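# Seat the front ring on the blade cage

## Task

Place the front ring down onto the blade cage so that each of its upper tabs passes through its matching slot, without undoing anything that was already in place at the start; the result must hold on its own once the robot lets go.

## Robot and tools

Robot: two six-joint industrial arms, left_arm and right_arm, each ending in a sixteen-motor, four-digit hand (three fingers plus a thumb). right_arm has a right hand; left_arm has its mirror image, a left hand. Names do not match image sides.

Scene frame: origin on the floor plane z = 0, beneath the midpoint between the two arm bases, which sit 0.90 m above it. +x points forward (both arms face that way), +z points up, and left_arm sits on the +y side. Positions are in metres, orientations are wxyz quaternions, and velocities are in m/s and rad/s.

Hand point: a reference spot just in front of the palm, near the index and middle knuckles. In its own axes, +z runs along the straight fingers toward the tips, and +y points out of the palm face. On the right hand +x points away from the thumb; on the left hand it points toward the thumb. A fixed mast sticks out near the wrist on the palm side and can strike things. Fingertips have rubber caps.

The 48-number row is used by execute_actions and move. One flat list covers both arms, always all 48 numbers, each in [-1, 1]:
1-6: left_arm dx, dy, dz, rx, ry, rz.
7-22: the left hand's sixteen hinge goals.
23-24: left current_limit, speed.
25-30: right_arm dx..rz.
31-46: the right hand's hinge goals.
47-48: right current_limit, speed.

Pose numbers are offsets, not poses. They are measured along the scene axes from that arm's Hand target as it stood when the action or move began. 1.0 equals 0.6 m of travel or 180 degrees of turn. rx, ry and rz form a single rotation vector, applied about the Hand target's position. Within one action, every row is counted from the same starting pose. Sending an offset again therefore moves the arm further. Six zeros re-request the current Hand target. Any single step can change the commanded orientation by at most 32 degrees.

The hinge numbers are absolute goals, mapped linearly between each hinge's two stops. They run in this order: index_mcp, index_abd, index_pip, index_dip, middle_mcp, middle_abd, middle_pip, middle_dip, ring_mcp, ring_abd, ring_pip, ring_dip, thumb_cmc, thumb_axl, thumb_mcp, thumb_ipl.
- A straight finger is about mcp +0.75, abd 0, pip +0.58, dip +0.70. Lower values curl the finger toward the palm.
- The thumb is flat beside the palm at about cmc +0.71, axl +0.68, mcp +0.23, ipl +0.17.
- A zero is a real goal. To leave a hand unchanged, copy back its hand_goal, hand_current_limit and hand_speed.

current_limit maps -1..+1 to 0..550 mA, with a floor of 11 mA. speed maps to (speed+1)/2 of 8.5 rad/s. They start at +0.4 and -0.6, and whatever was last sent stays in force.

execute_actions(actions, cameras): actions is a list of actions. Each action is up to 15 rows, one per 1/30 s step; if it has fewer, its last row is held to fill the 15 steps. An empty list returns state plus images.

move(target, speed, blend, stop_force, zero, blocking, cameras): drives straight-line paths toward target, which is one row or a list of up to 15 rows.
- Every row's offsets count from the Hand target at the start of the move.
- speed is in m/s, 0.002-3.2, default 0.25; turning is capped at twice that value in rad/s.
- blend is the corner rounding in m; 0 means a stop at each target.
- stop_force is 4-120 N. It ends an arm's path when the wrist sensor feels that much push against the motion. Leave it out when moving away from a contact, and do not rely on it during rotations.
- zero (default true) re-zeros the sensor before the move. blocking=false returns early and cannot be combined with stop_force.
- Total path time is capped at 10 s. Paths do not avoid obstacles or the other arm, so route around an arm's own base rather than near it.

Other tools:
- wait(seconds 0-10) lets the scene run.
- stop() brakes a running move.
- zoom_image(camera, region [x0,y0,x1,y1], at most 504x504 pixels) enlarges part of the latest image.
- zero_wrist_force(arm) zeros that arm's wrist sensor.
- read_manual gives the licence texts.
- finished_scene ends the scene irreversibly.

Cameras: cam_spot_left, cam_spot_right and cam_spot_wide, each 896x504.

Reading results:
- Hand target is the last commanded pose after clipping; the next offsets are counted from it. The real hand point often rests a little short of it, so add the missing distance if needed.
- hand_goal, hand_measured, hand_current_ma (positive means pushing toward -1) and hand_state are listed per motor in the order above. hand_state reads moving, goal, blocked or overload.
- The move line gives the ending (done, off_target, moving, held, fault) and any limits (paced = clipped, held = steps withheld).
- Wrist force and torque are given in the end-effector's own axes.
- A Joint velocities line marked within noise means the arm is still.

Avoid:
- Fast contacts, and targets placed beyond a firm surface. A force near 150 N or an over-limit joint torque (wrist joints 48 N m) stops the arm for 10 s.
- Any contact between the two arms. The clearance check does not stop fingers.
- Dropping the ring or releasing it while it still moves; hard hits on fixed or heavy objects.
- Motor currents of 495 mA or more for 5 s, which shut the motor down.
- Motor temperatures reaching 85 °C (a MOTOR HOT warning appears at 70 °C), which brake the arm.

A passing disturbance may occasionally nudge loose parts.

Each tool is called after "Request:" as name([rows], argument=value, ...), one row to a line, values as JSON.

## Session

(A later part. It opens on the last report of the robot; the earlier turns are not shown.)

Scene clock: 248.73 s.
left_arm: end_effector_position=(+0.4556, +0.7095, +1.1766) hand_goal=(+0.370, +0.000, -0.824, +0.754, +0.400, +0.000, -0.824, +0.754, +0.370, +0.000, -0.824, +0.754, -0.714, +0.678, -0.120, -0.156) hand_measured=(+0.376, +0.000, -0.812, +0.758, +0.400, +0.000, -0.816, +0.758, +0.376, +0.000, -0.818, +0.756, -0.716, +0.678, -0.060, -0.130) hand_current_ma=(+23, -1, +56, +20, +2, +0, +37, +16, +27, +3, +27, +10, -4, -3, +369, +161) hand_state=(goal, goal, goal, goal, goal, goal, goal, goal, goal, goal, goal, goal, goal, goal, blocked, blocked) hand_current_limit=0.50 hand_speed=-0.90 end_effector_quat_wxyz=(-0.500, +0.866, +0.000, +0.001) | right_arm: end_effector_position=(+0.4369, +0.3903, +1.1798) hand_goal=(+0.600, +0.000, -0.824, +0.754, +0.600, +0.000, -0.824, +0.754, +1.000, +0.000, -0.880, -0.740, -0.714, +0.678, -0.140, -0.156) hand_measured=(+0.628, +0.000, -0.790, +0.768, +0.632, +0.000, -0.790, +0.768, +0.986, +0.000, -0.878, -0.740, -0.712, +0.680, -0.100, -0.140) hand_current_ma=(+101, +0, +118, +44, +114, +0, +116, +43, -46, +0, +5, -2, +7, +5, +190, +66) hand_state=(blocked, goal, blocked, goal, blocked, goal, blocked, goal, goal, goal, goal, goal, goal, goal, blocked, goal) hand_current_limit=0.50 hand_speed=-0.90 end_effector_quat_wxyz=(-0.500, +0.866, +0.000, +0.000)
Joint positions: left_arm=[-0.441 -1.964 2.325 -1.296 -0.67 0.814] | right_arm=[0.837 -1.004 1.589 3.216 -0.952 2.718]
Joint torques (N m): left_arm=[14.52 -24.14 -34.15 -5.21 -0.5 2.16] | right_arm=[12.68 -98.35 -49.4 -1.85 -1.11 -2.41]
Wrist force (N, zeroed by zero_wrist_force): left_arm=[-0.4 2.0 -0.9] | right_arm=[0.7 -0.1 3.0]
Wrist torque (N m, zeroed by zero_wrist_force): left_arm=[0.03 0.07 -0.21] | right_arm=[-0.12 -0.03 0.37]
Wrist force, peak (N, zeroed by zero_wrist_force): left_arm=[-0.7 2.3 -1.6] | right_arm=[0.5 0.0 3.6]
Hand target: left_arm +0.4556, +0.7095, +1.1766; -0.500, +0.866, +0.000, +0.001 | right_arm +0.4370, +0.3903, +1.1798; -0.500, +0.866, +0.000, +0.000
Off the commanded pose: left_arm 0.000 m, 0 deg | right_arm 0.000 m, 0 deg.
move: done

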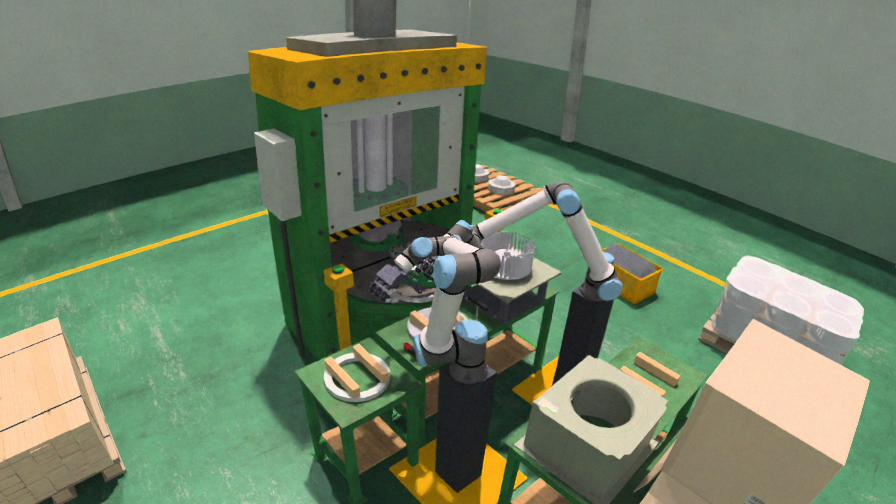

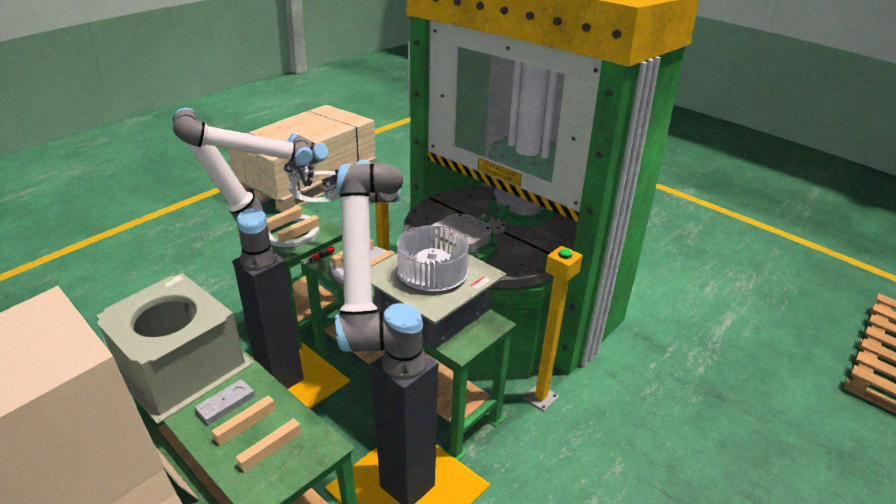

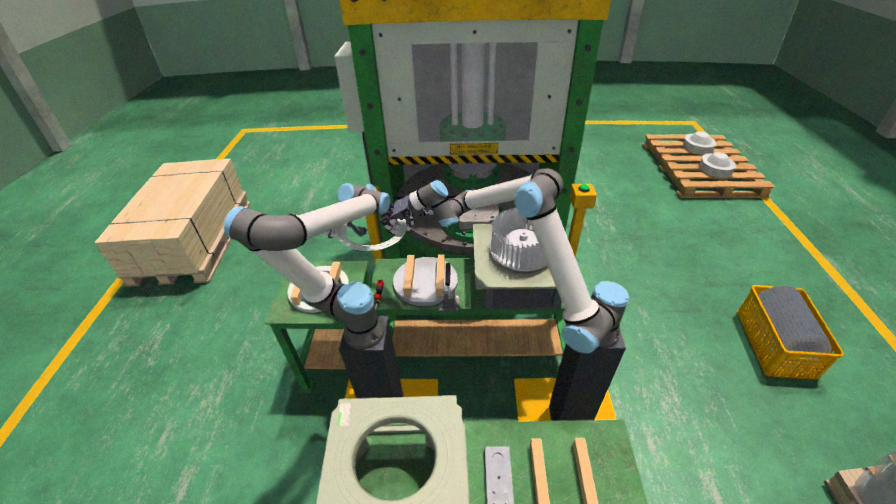

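Request:
zoom_image(camera="cam_spot_right", region=[270, 140, 350, 210])

Request:
zoom_image(camera="cam_spot_left", region=[360, 260, 430, 310])

Request:
zoom_image(camera="cam_spot_wide", region=[320, 200, 380, 260])

Request:
zoom_image(camera="cam_spot_wide", region=[370, 200, 430, 260])

Scaled by 6.300.

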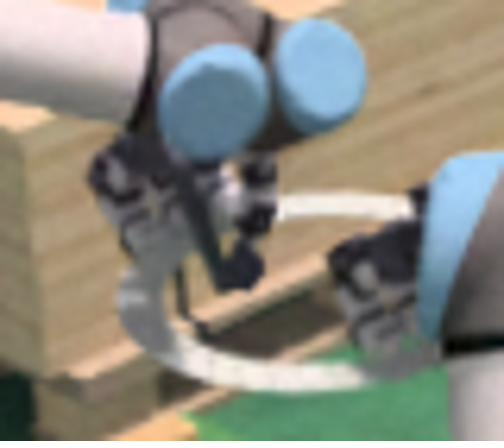

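Scaled by 7.200.

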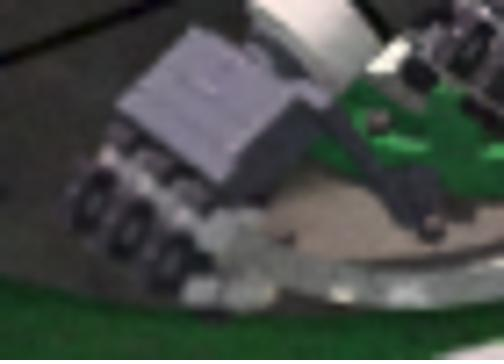

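Scaled by 8.400.

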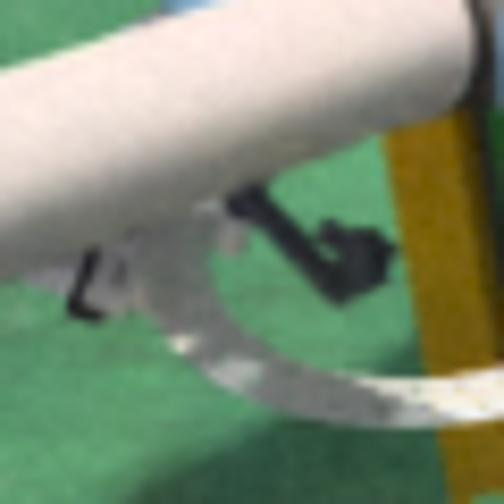

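Scaled by 8.400.

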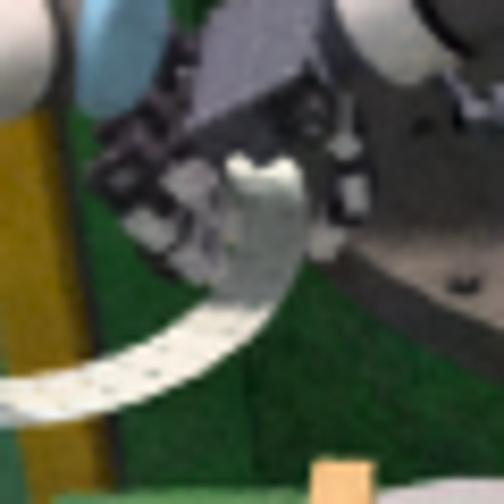

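Request:
move([
  [0,0,0.15,0,0,0, 0.37,0,-0.824,0.754,0.40,0,-0.824,0.754,0.37,0,-0.824,0.754,-0.714,0.678,-0.12,-0.156,0.5,-0.9, 0,0,0.15,0,0,0, 0.60,0,-0.824,0.754,0.60,0,-0.824,0.754,1.0,0,-0.88,-0.74,-0.714,0.678,-0.14,-0.156,0.5,-0.9],
  [0.04,-0.65,0.17,0,0,0, 0.37,0,-0.824,0.754,0.40,0,-0.824,0.754,0.37,0,-0.824,0.754,-0.714,0.678,-0.12,-0.156,0.5,-0.9, 0.04,-0.65,0.17,0,0,0, 0.60,0,-0.824,0.754,0.60,0,-0.824,0.754,1.0,0,-0.88,-0.74,-0.714,0.678,-0.14,-0.156,0.5,-0.9],
], speed=0.12, blend=0.03, cameras=["all"])

Scene clock: 254.77 s.
left_arm: end_effector_position=(+0.4796, +0.3196, +1.2786) hand_goal=(+0.370, +0.000, -0.824, +0.754, +0.400, +0.000, -0.824, +0.754, +0.370, +0.000, -0.824, +0.754, -0.714, +0.678, -0.120, -0.156) hand_measured=(+0.374, +0.000, -0.812, +0.758, +0.400, +0.000, -0.816, +0.758, +0.372, +0.000, -0.818, +0.756, -0.714, +0.678, -0.070, -0.134) hand_current_ma=(+17, -1, +56, +20, -3, +0, +30, +14, +12, +3, +27, +10, -2, -1, +300, +134) hand_state=(goal, goal, goal, goal, goal, goal, goal, goal, goal, goal, goal, goal, goal, goal, blocked, blocked) hand_current_limit=0.50 hand_speed=-0.90 end_effector_quat_wxyz=(-0.500, +0.866, +0.000, +0.001) | right_arm: end_effector_position=(+0.4609, +0.0005, +1.2818) hand_goal=(+0.600, +0.000, -0.824, +0.754, +0.600, +0.000, -0.824, +0.754, +1.000, +0.000, -0.880, -0.740, -0.714, +0.678, -0.140, -0.156) hand_measured=(+0.628, +0.000, -0.790, +0.768, +0.632, +0.000, -0.790, +0.768, +0.986, +0.000, -0.878, -0.740, -0.712, +0.680, -0.104, -0.142) hand_current_ma=(+101, +0, +118, +44, +113, +0, +116, +43, -45, +0, +5, -2, +7, +5, +164, +58) hand_state=(blocked, goal, blocked, goal, blocked, goal, blocked, goal, goal, goal, goal, goal, goal, goal, blocked, goal) hand_current_limit=0.50 hand_speed=-0.90 end_effector_quat_wxyz=(-0.500, +0.866, +0.000, +0.001)
Joint positions: left_arm=[-1.012 -1.643 1.85 -0.804 -1.092 0.303] | right_arm=[0.378 -1.587 2.098 3.631 -0.635 2.242]
Joint torques (N m): left_arm=[-14.68 -23.92 -48.82 2.53 -1.02 -1.68] | right_arm=[-19.69 -55.05 -30.82 -2.53 3.86 -2.46]
Wrist force (N, zeroed by zero_wrist_force): left_arm=[-0.5 3.0 -2.4] | right_arm=[0.6 -0.5 4.5]
Wrist torque (N m, zeroed by zero_wrist_force): left_arm=[0.04 0.00 0.02] | right_arm=[-0.08 0.03 0.35]
Wrist force, peak (N, zeroed by zero_wrist_force): left_arm=[-1.3 3.5 -2.6] | right_arm=[0.7 -0.9 4.8]
Hand target: left_arm +0.4796, +0.3195, +1.2786; -0.500, +0.866, +0.000, +0.001 | right_arm +0.4610, +0.0003, +1.2818; -0.500, +0.866, +0.000, +0.000
Off the commanded pose: left_arm 0.000 m, 0 deg | right_arm 0.000 m, 0 deg.
move: done

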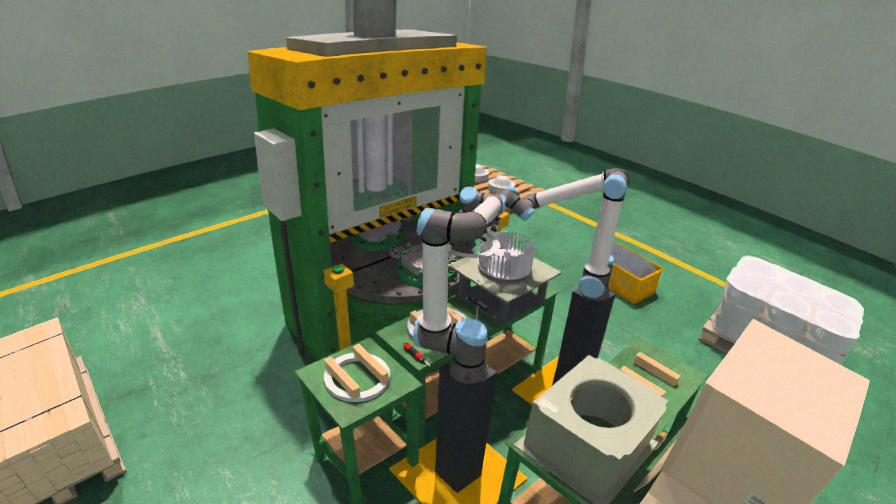

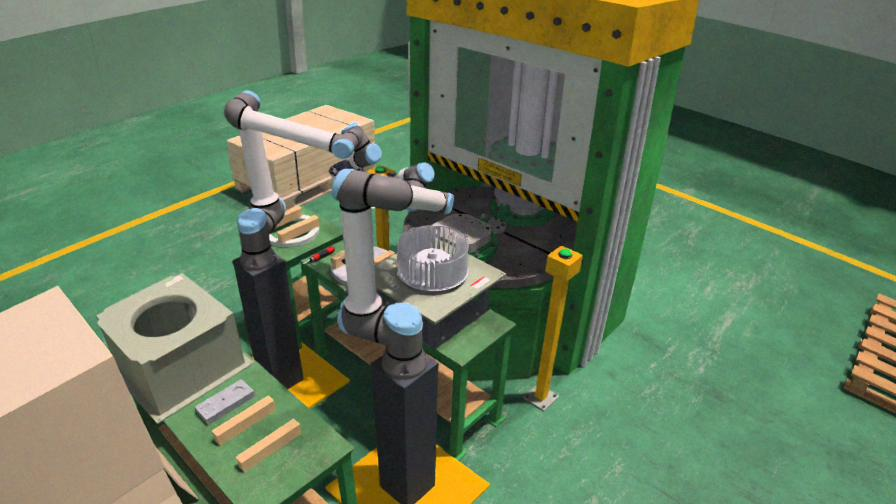

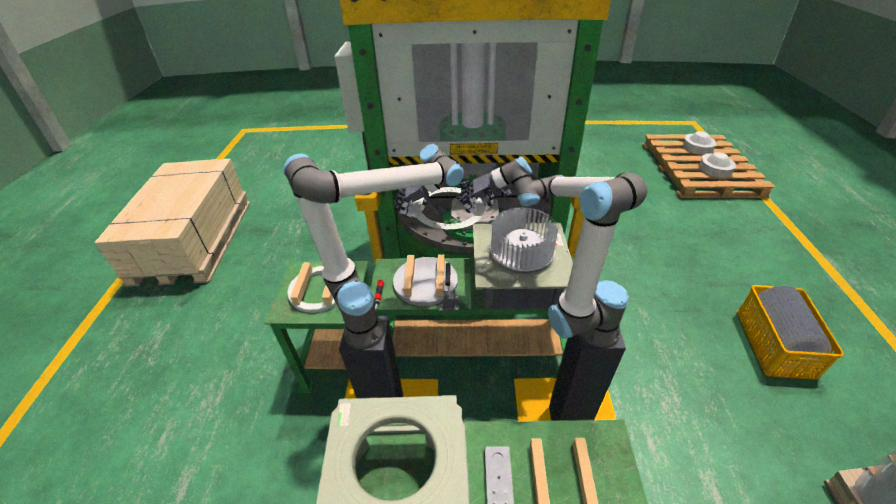

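Request:
zoom_image(camera="cam_spot_wide", region=[380, 170, 500, 250])

Request:
zoom_image(camera="cam_spot_wide", region=[470, 190, 580, 280])

Request:
zoom_image(camera="cam_spot_right", region=[380, 210, 490, 300])

Request:
zoom_image(camera="cam_spot_left", region=[440, 190, 550, 290])

Scaled by 4.200.

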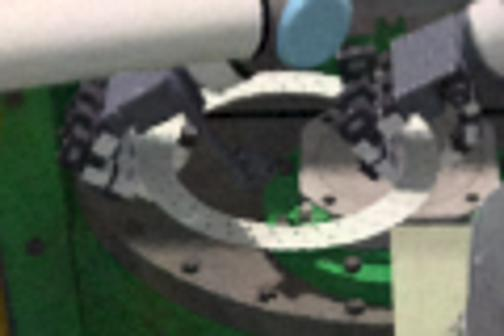

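Scaled by 4.582.

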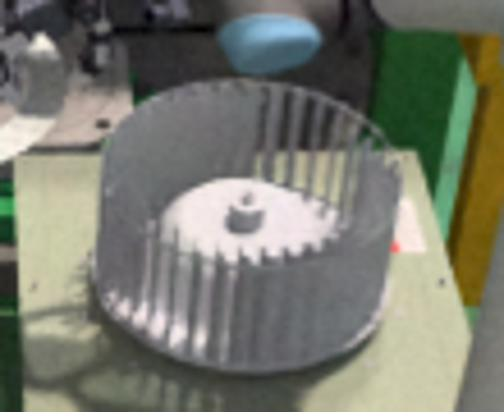

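Scaled by 4.582.

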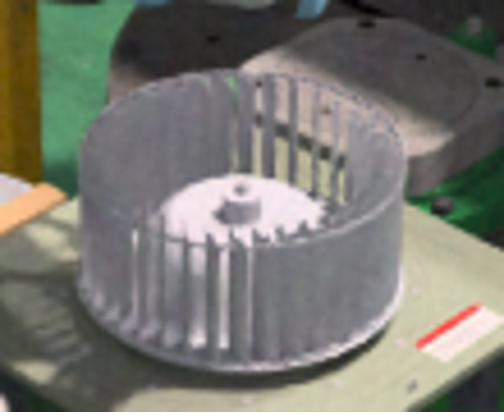

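Scaled by 4.582.

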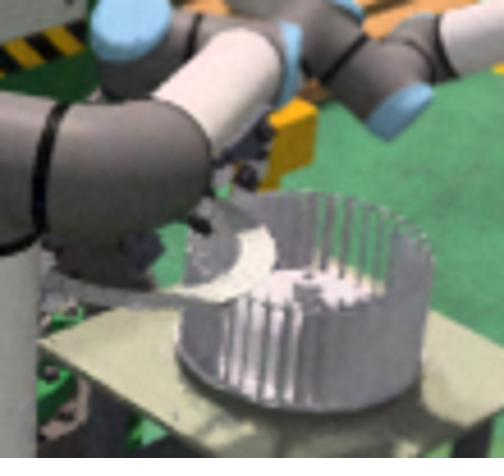

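Request:
move([
  [0.04,-0.60,0,0,0,0, 0.37,0,-0.824,0.754,0.40,0,-0.824,0.754,0.37,0,-0.824,0.754,-0.714,0.678,-0.12,-0.156,0.5,-0.9, 0.04,-0.60,0,0,0,0, 0.60,0,-0.824,0.754,0.60,0,-0.824,0.754,1.0,0,-0.88,-0.74,-0.714,0.678,-0.14,-0.156,0.5,-0.9],
], speed=0.12, cameras=["all"])

Request:
zoom_image(camera="cam_spot_wide", region=[460, 150, 600, 290])

Request:
zoom_image(camera="cam_spot_right", region=[370, 180, 490, 300])

Request:
zoom_image(camera="cam_spot_left", region=[440, 170, 560, 290])

Scene clock: 259.67 s.
left_arm: end_effector_position=(+0.5036, -0.0404, +1.2786) hand_goal=(+0.370, +0.000, -0.824, +0.754, +0.400, +0.000, -0.824, +0.754, +0.370, +0.000, -0.824, +0.754, -0.714, +0.678, -0.120, -0.156) hand_measured=(+0.372, +0.000, -0.812, +0.758, +0.400, +0.000, -0.818, +0.758, +0.372, +0.000, -0.818, +0.756, -0.714, +0.678, -0.078, -0.138) hand_current_ma=(+11, -1, +56, +20, -3, +0, +29, +14, +8, +3, +27, +10, -2, -1, +254, +113) hand_state=(goal, goal, goal, goal, goal, goal, goal, goal, goal, goal, goal, goal, goal, goal, blocked, goal) hand_current_limit=0.50 hand_speed=-0.90 end_effector_quat_wxyz=(-0.500, +0.866, +0.000, +0.001) | right_arm: end_effector_position=(+0.4849, -0.3596, +1.2818) hand_goal=(+0.600, +0.000, -0.824, +0.754, +0.600, +0.000, -0.824, +0.754, +1.000, +0.000, -0.880, -0.740, -0.714, +0.678, -0.140, -0.156) hand_measured=(+0.630, +0.000, -0.790, +0.768, +0.632, +0.000, -0.790, +0.768, +0.986, +0.000, -0.878, -0.740, -0.710, +0.680, -0.108, -0.144) hand_current_ma=(+113, +0, +118, +44, +113, +0, +116, +43, -45, +0, +5, -2, +9, +4, +150, +53) hand_state=(blocked, goal, blocked, goal, blocked, goal, blocked, goal, goal, goal, goal, goal, goal, goal, blocked, goal) hand_current_limit=0.50 hand_speed=-0.90 end_effector_quat_wxyz=(-0.500, +0.866, +0.000, +0.001) end_effector_velocity=(+0.000, +0.000, +0.001) end_effector_angular_velocity=(+0.001, +0.002, +0.001)
Joint positions: left_arm=[-1.202 -1.146 1.255 -0.662 -1.252 0.191] | right_arm=[-0.312 -1.878 2.108 4.971 -0.601 0.998]
Joint velocities: left_arm=[within noise] | right_arm=[-0.001 0 -0.002 0.006 0 -0.003]
Joint torques (N m): left_arm=[-12.99 -69.14 -48.75 3.23 -1.63 -2.05] | right_arm=[-19.34 -9.07 -54.62 -1.03 -0.89 -2.63]
Wrist force (N, zeroed by zero_wrist_force): left_arm=[-1.1 3.7 -2.3] | right_arm=[0.5 -0.9 4.8]
Wrist torque (N m, zeroed by zero_wrist_force): left_arm=[0.01 0.10 -0.09] | right_arm=[-0.13 0.05 0.33]
Wrist force, peak (N, zeroed by zero_wrist_force): left_arm=[-1.4 3.9 -2.4] | right_arm=[0.7 -1.4 5.4]
Hand target: left_arm +0.5036, -0.0405, +1.2786; -0.500, +0.866, +0.000, +0.001 | right_arm +0.4850, -0.3597, +1.2818; -0.500, +0.866, +0.000, +0.000
Off the commanded pose: left_arm 0.000 m, 0 deg | right_arm 0.000 m, 0 deg.
move: done

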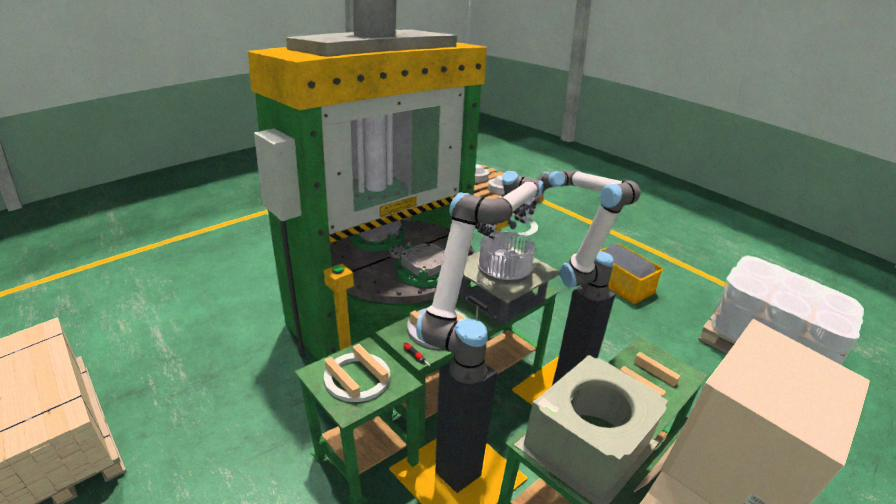

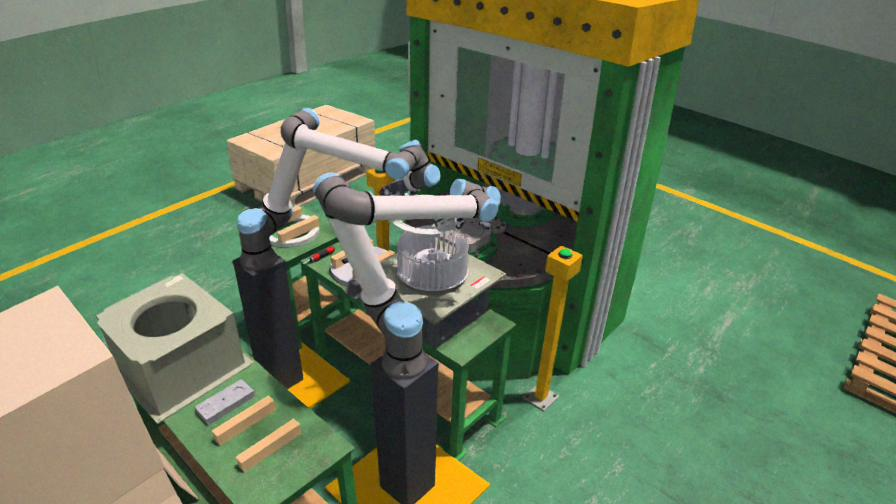

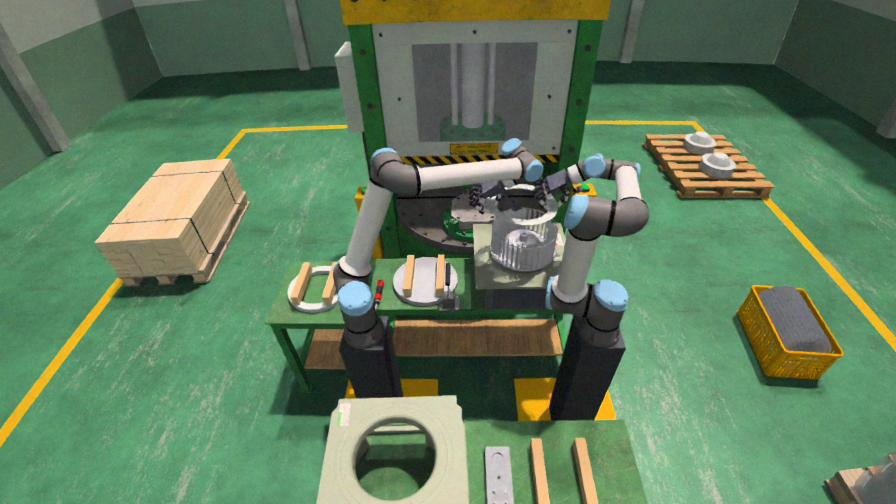

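Scaled by 3.600.

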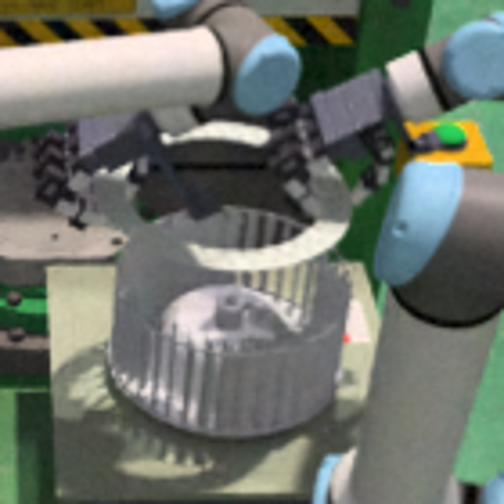

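Scaled by 4.200.

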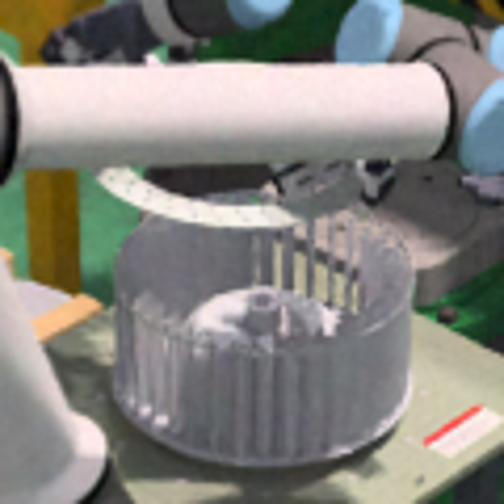

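Scaled by 4.200.

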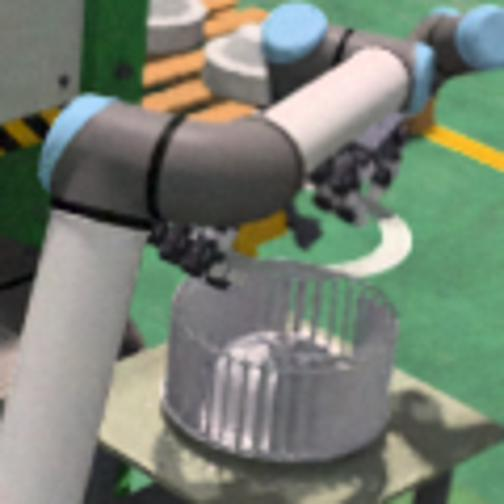

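Request:
zoom_image(camera="cam_spot_wide", region=[484, 176, 568, 260])

Request:
zoom_image(camera="cam_spot_left", region=[470, 205, 550, 285])

Request:
zoom_image(camera="cam_spot_right", region=[385, 200, 475, 290])

Scaled by 6.000.

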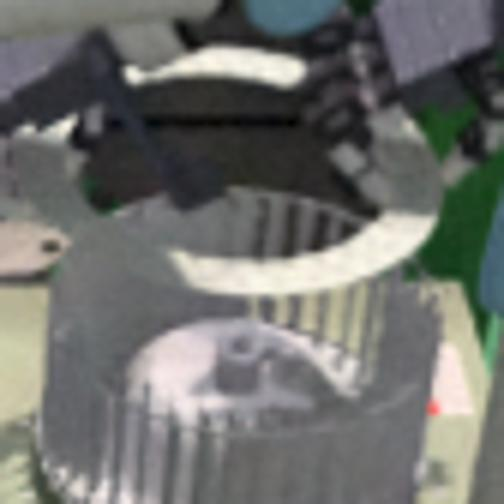

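Scaled by 6.300.

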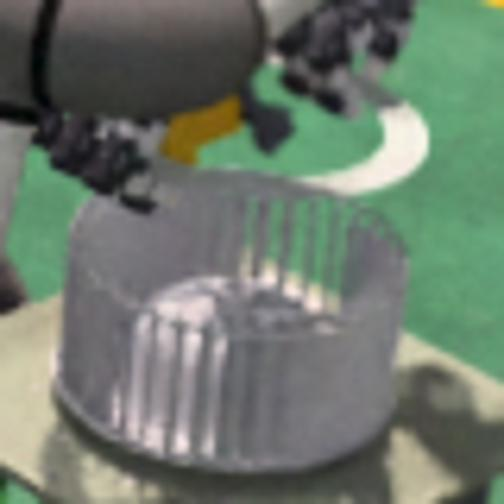

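Scaled by 5.600.

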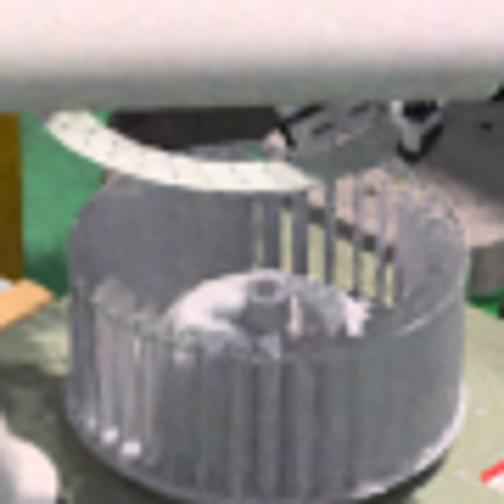

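Request:
move([
  [-0.0067,-0.055,-0.10,0,0,0, 0.37,0,-0.824,0.754,0.40,0,-0.824,0.754,0.37,0,-0.824,0.754,-0.714,0.678,-0.12,-0.156,0.5,-0.9, -0.0067,-0.055,-0.10,0,0,0, 0.60,0,-0.824,0.754,0.60,0,-0.824,0.754,1.0,0,-0.88,-0.74,-0.714,0.678,-0.14,-0.156,0.5,-0.9],
], speed=0.08, cameras=["all"])

Request:
zoom_image(camera="cam_spot_wide", region=[484, 186, 568, 270])

Request:
zoom_image(camera="cam_spot_left", region=[470, 205, 550, 285])

Request:
zoom_image(camera="cam_spot_right", region=[385, 200, 475, 290])

Scene clock: 264.20 s.
left_arm: end_effector_position=(+0.4996, -0.0734, +1.2188) hand_goal=(+0.370, +0.000, -0.824, +0.754, +0.400, +0.000, -0.824, +0.754, +0.370, +0.000, -0.824, +0.754, -0.714, +0.678, -0.120, -0.156) hand_measured=(+0.372, +0.000, -0.812, +0.758, +0.400, +0.000, -0.818, +0.758, +0.372, +0.000, -0.818, +0.756, -0.714, +0.678, -0.078, -0.138) hand_current_ma=(+11, -1, +56, +20, -3, +0, +29, +14, +8, +3, +27, +10, -2, +1, +256, +113) hand_state=(goal, goal, goal, goal, goal, goal, goal, goal, goal, goal, goal, goal, goal, goal, blocked, goal) hand_current_limit=0.50 hand_speed=-0.90 end_effector_quat_wxyz=(-0.500, +0.866, +0.000, +0.001) | right_arm: end_effector_position=(+0.4809, -0.3925, +1.2220) hand_goal=(+0.600, +0.000, -0.824, +0.754, +0.600, +0.000, -0.824, +0.754, +1.000, +0.000, -0.880, -0.740, -0.714, +0.678, -0.140, -0.156) hand_measured=(+0.632, +0.000, -0.790, +0.768, +0.632, +0.000, -0.790, +0.768, +0.986, +0.000, -0.878, -0.740, -0.710, +0.680, -0.108, -0.144) hand_current_ma=(+114, +0, +118, +44, +113, +0, +116, +43, -45, +0, +5, -2, +9, +4, +149, +53) hand_state=(blocked, goal, blocked, goal, blocked, goal, blocked, goal, goal, goal, goal, goal, goal, goal, blocked, goal) hand_current_limit=0.50 hand_speed=-0.90 end_effector_quat_wxyz=(-0.500, +0.866, +0.000, +0.000)
Joint positions: left_arm=[-1.22 -1.086 1.271 -0.736 -1.267 0.181] | right_arm=[-0.38 -1.85 2.181 4.952 -0.636 0.896]
Joint torques (N m): left_arm=[-11.85 -71.63 -34.32 -2.35 -1.3 -1.74] | right_arm=[-17.22 -8.72 -33.87 -4.81 -0.67 -2.13]
Wrist force (N, zeroed by zero_wrist_force): left_arm=[-1.1 3.3 -1.4] | right_arm=[0.6 -0.1 4.1]
Wrist torque (N m, zeroed by zero_wrist_force): left_arm=[0.00 0.08 -0.09] | right_arm=[-0.03 0.05 0.34]
Wrist force, peak (N, zeroed by zero_wrist_force): left_arm=[-1.5 3.7 -2.7] | right_arm=[0.4 -1.2 5.5]
Hand target: left_arm +0.4996, -0.0735, +1.2186; -0.500, +0.866, +0.000, +0.001 | right_arm +0.4809, -0.3927, +1.2218; -0.500, +0.866, +0.000, +0.000
Off the commanded pose: left_arm 0.000 m, 0 deg | right_arm 0.000 m, 0 deg.
move: done

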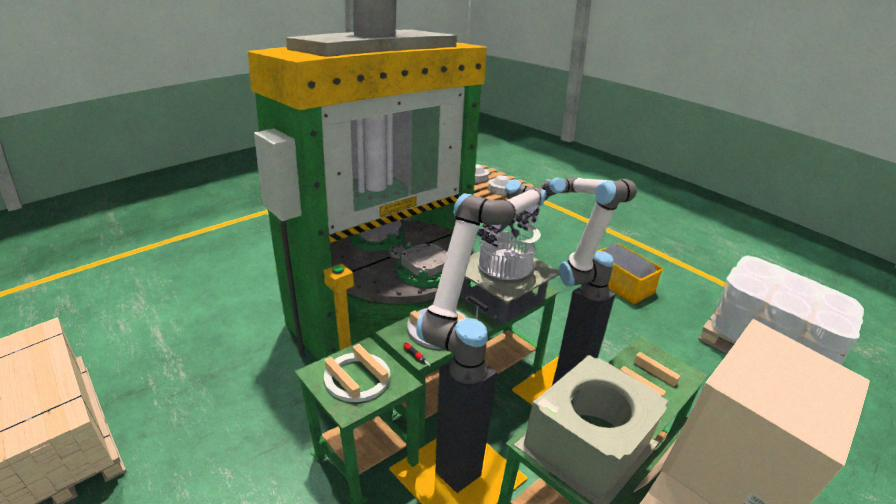

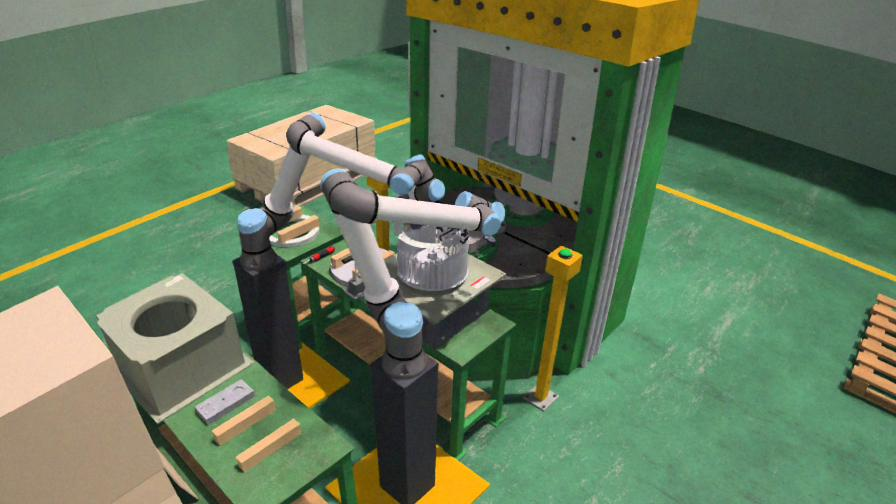

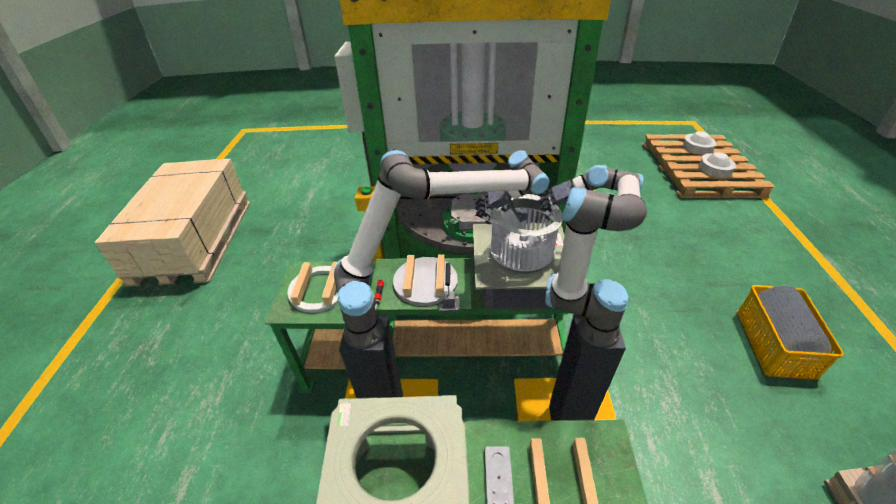

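Scaled by 6.000.

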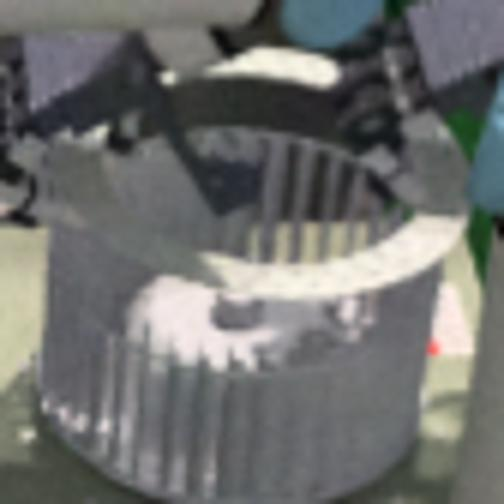

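Scaled by 6.300.

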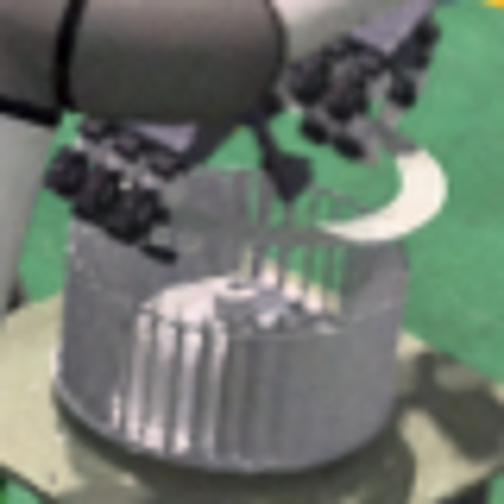

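Scaled by 5.600.

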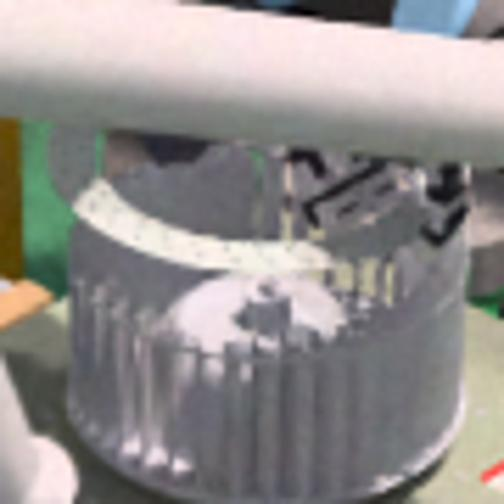

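Request:
move([
  [0,-0.0043,-0.15,0,0,0, 0.37,0,-0.824,0.754,0.40,0,-0.824,0.754,0.37,0,-0.824,0.754,-0.714,0.678,-0.12,-0.156,0.5,-0.9, 0,-0.0043,-0.15,0,0,0, 0.60,0,-0.824,0.754,0.60,0,-0.824,0.754,1.0,0,-0.88,-0.74,-0.714,0.678,-0.14,-0.156,0.5,-0.9],
], speed=0.02, stop_force=4, cameras=["all"])

Request:
zoom_image(camera="cam_spot_wide", region=[484, 186, 568, 270])

Request:
zoom_image(camera="cam_spot_left", region=[470, 205, 550, 285])

Request:
zoom_image(camera="cam_spot_right", region=[385, 200, 475, 290])

Scene clock: 272.10 s.
left_arm: end_effector_position=(+0.4996, -0.0755, +1.1475) hand_goal=(+0.370, +0.000, -0.824, +0.754, +0.400, +0.000, -0.824, +0.754, +0.370, +0.000, -0.824, +0.754, -0.714, +0.678, -0.120, -0.156) hand_measured=(+0.368, +0.002, -0.824, +0.752, +0.400, +0.000, -0.828, +0.750, +0.370, +0.000, -0.820, +0.756, -0.712, +0.678, -0.078, -0.138) hand_current_ma=(-4, +5, -3, -10, +4, +0, -18, -13, +1, +3, +19, +8, +7, +1, +256, +113) hand_state=(goal, goal, goal, goal, goal, goal, goal, goal, goal, goal, goal, goal, goal, goal, blocked, goal) hand_current_limit=0.50 hand_speed=-0.90 end_effector_quat_wxyz=(-0.500, +0.866, +0.000, +0.001) | right_arm: end_effector_position=(+0.4809, -0.3951, +1.1400) hand_goal=(+0.600, +0.000, -0.824, +0.754, +0.600, +0.000, -0.824, +0.754, +1.000, +0.000, -0.880, -0.740, -0.714, +0.678, -0.140, -0.156) hand_measured=(+0.632, +0.004, -0.790, +0.766, +0.634, -0.004, -0.806, +0.760, +0.986, +0.000, -0.878, -0.740, -0.710, +0.680, -0.112, -0.144) hand_current_ma=(+114, +8, +114, +32, +127, -9, +58, +14, -45, +0, +5, -2, +9, +4, +123, +48) hand_state=(blocked, goal, blocked, goal, blocked, goal, goal, goal, goal, goal, goal, goal, goal, goal, blocked, goal) hand_current_limit=0.50 hand_speed=-0.90 end_effector_quat_wxyz=(-0.500, +0.866, +0.000, +0.000)
Joint positions: left_arm=[-1.22 -1.054 1.351 -0.847 -1.268 0.181] | right_arm=[-0.385 -1.78 2.288 4.781 -0.638 0.889]
Joint torques (N m): left_arm=[-7.46 -101.78 -48 2.84 -0.59 -1.22] | right_arm=[6.01 -35.63 -52.03 -1.02 2.52 2.42]
Wrist force (N, zeroed by zero_wrist_force): left_arm=[0.0 2.7 -1.4] | right_arm=[0.6 1.8 4.6]
Wrist torque (N m, zeroed by zero_wrist_force): left_arm=[0.06 -0.03 -0.04] | right_arm=[-0.10 0.05 0.28]
Wrist force, peak (N, zeroed by zero_wrist_force): left_arm=[-0.7 3.5 -1.9] | right_arm=[2.3 -4.7 2.8]
Hand target: left_arm +0.4996, -0.0755, +1.1475; -0.500, +0.866, +0.000, +0.001 (not the last commanded pose) | right_arm +0.4809, -0.3950, +1.1400; -0.500, +0.866, +0.000, +0.000 (not the last commanded pose)
Off the commanded pose: left_arm 0.019 m, 0 deg | right_arm 0.008 m, 0 deg.
move: contact (left_arm, right_arm)

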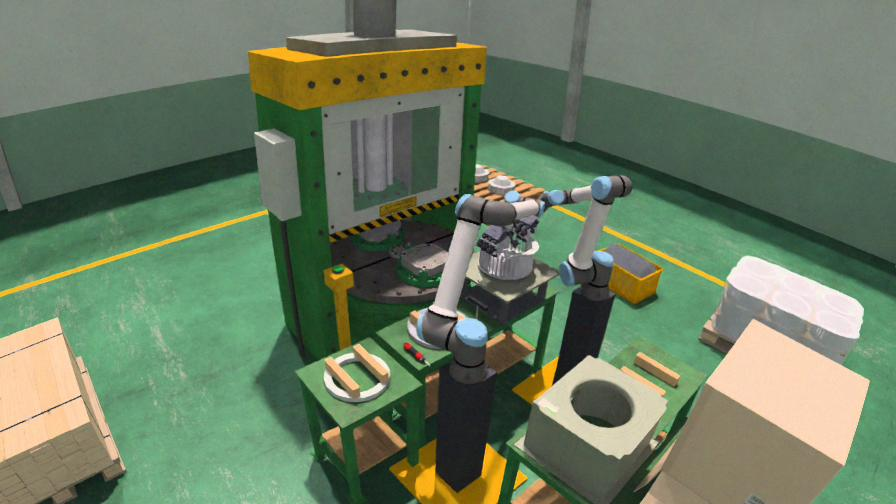

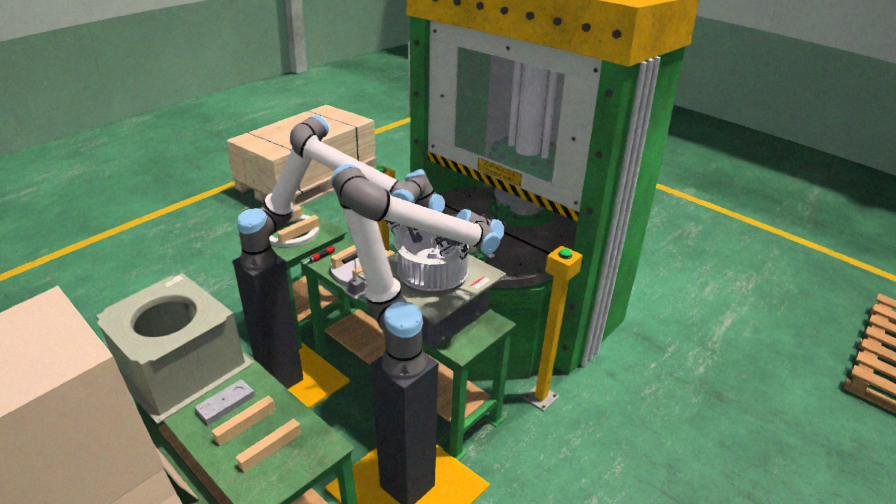

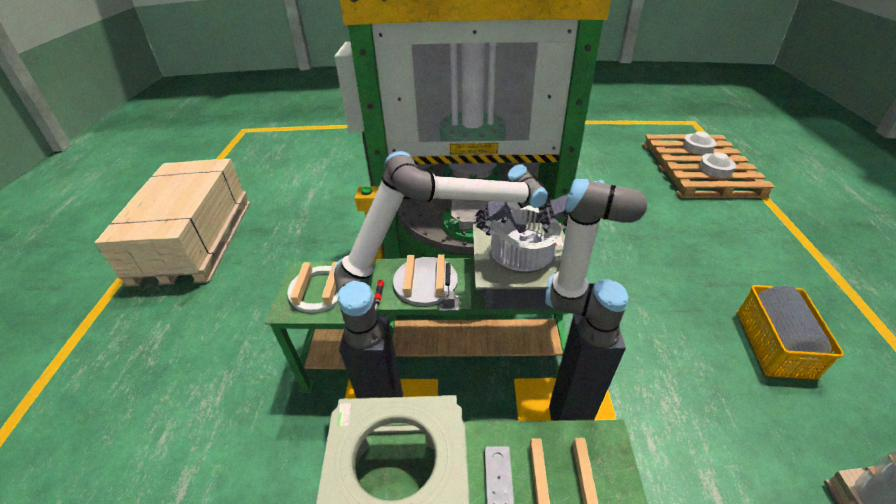

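Scaled by 6.000.

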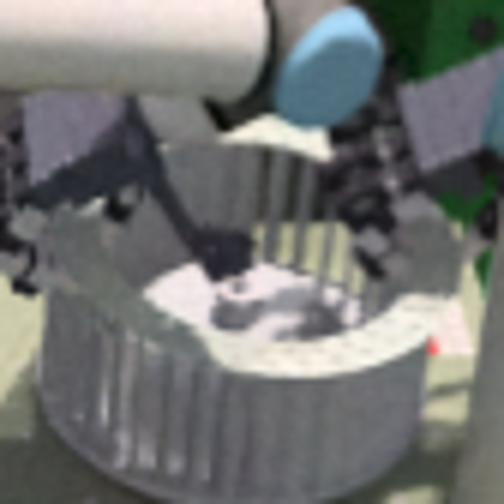

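Scaled by 6.300.

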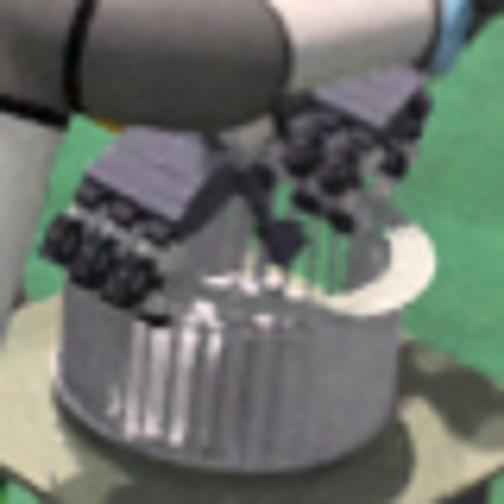

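Scaled by 5.600.

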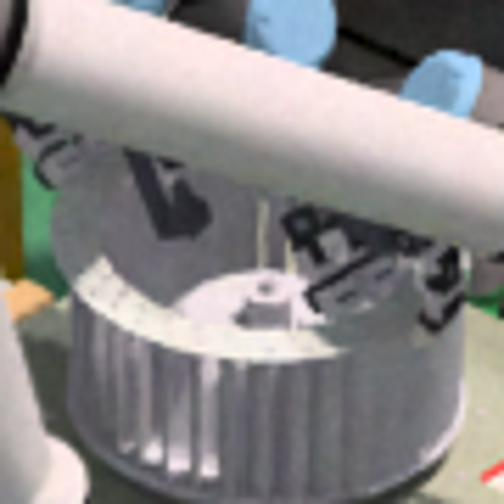

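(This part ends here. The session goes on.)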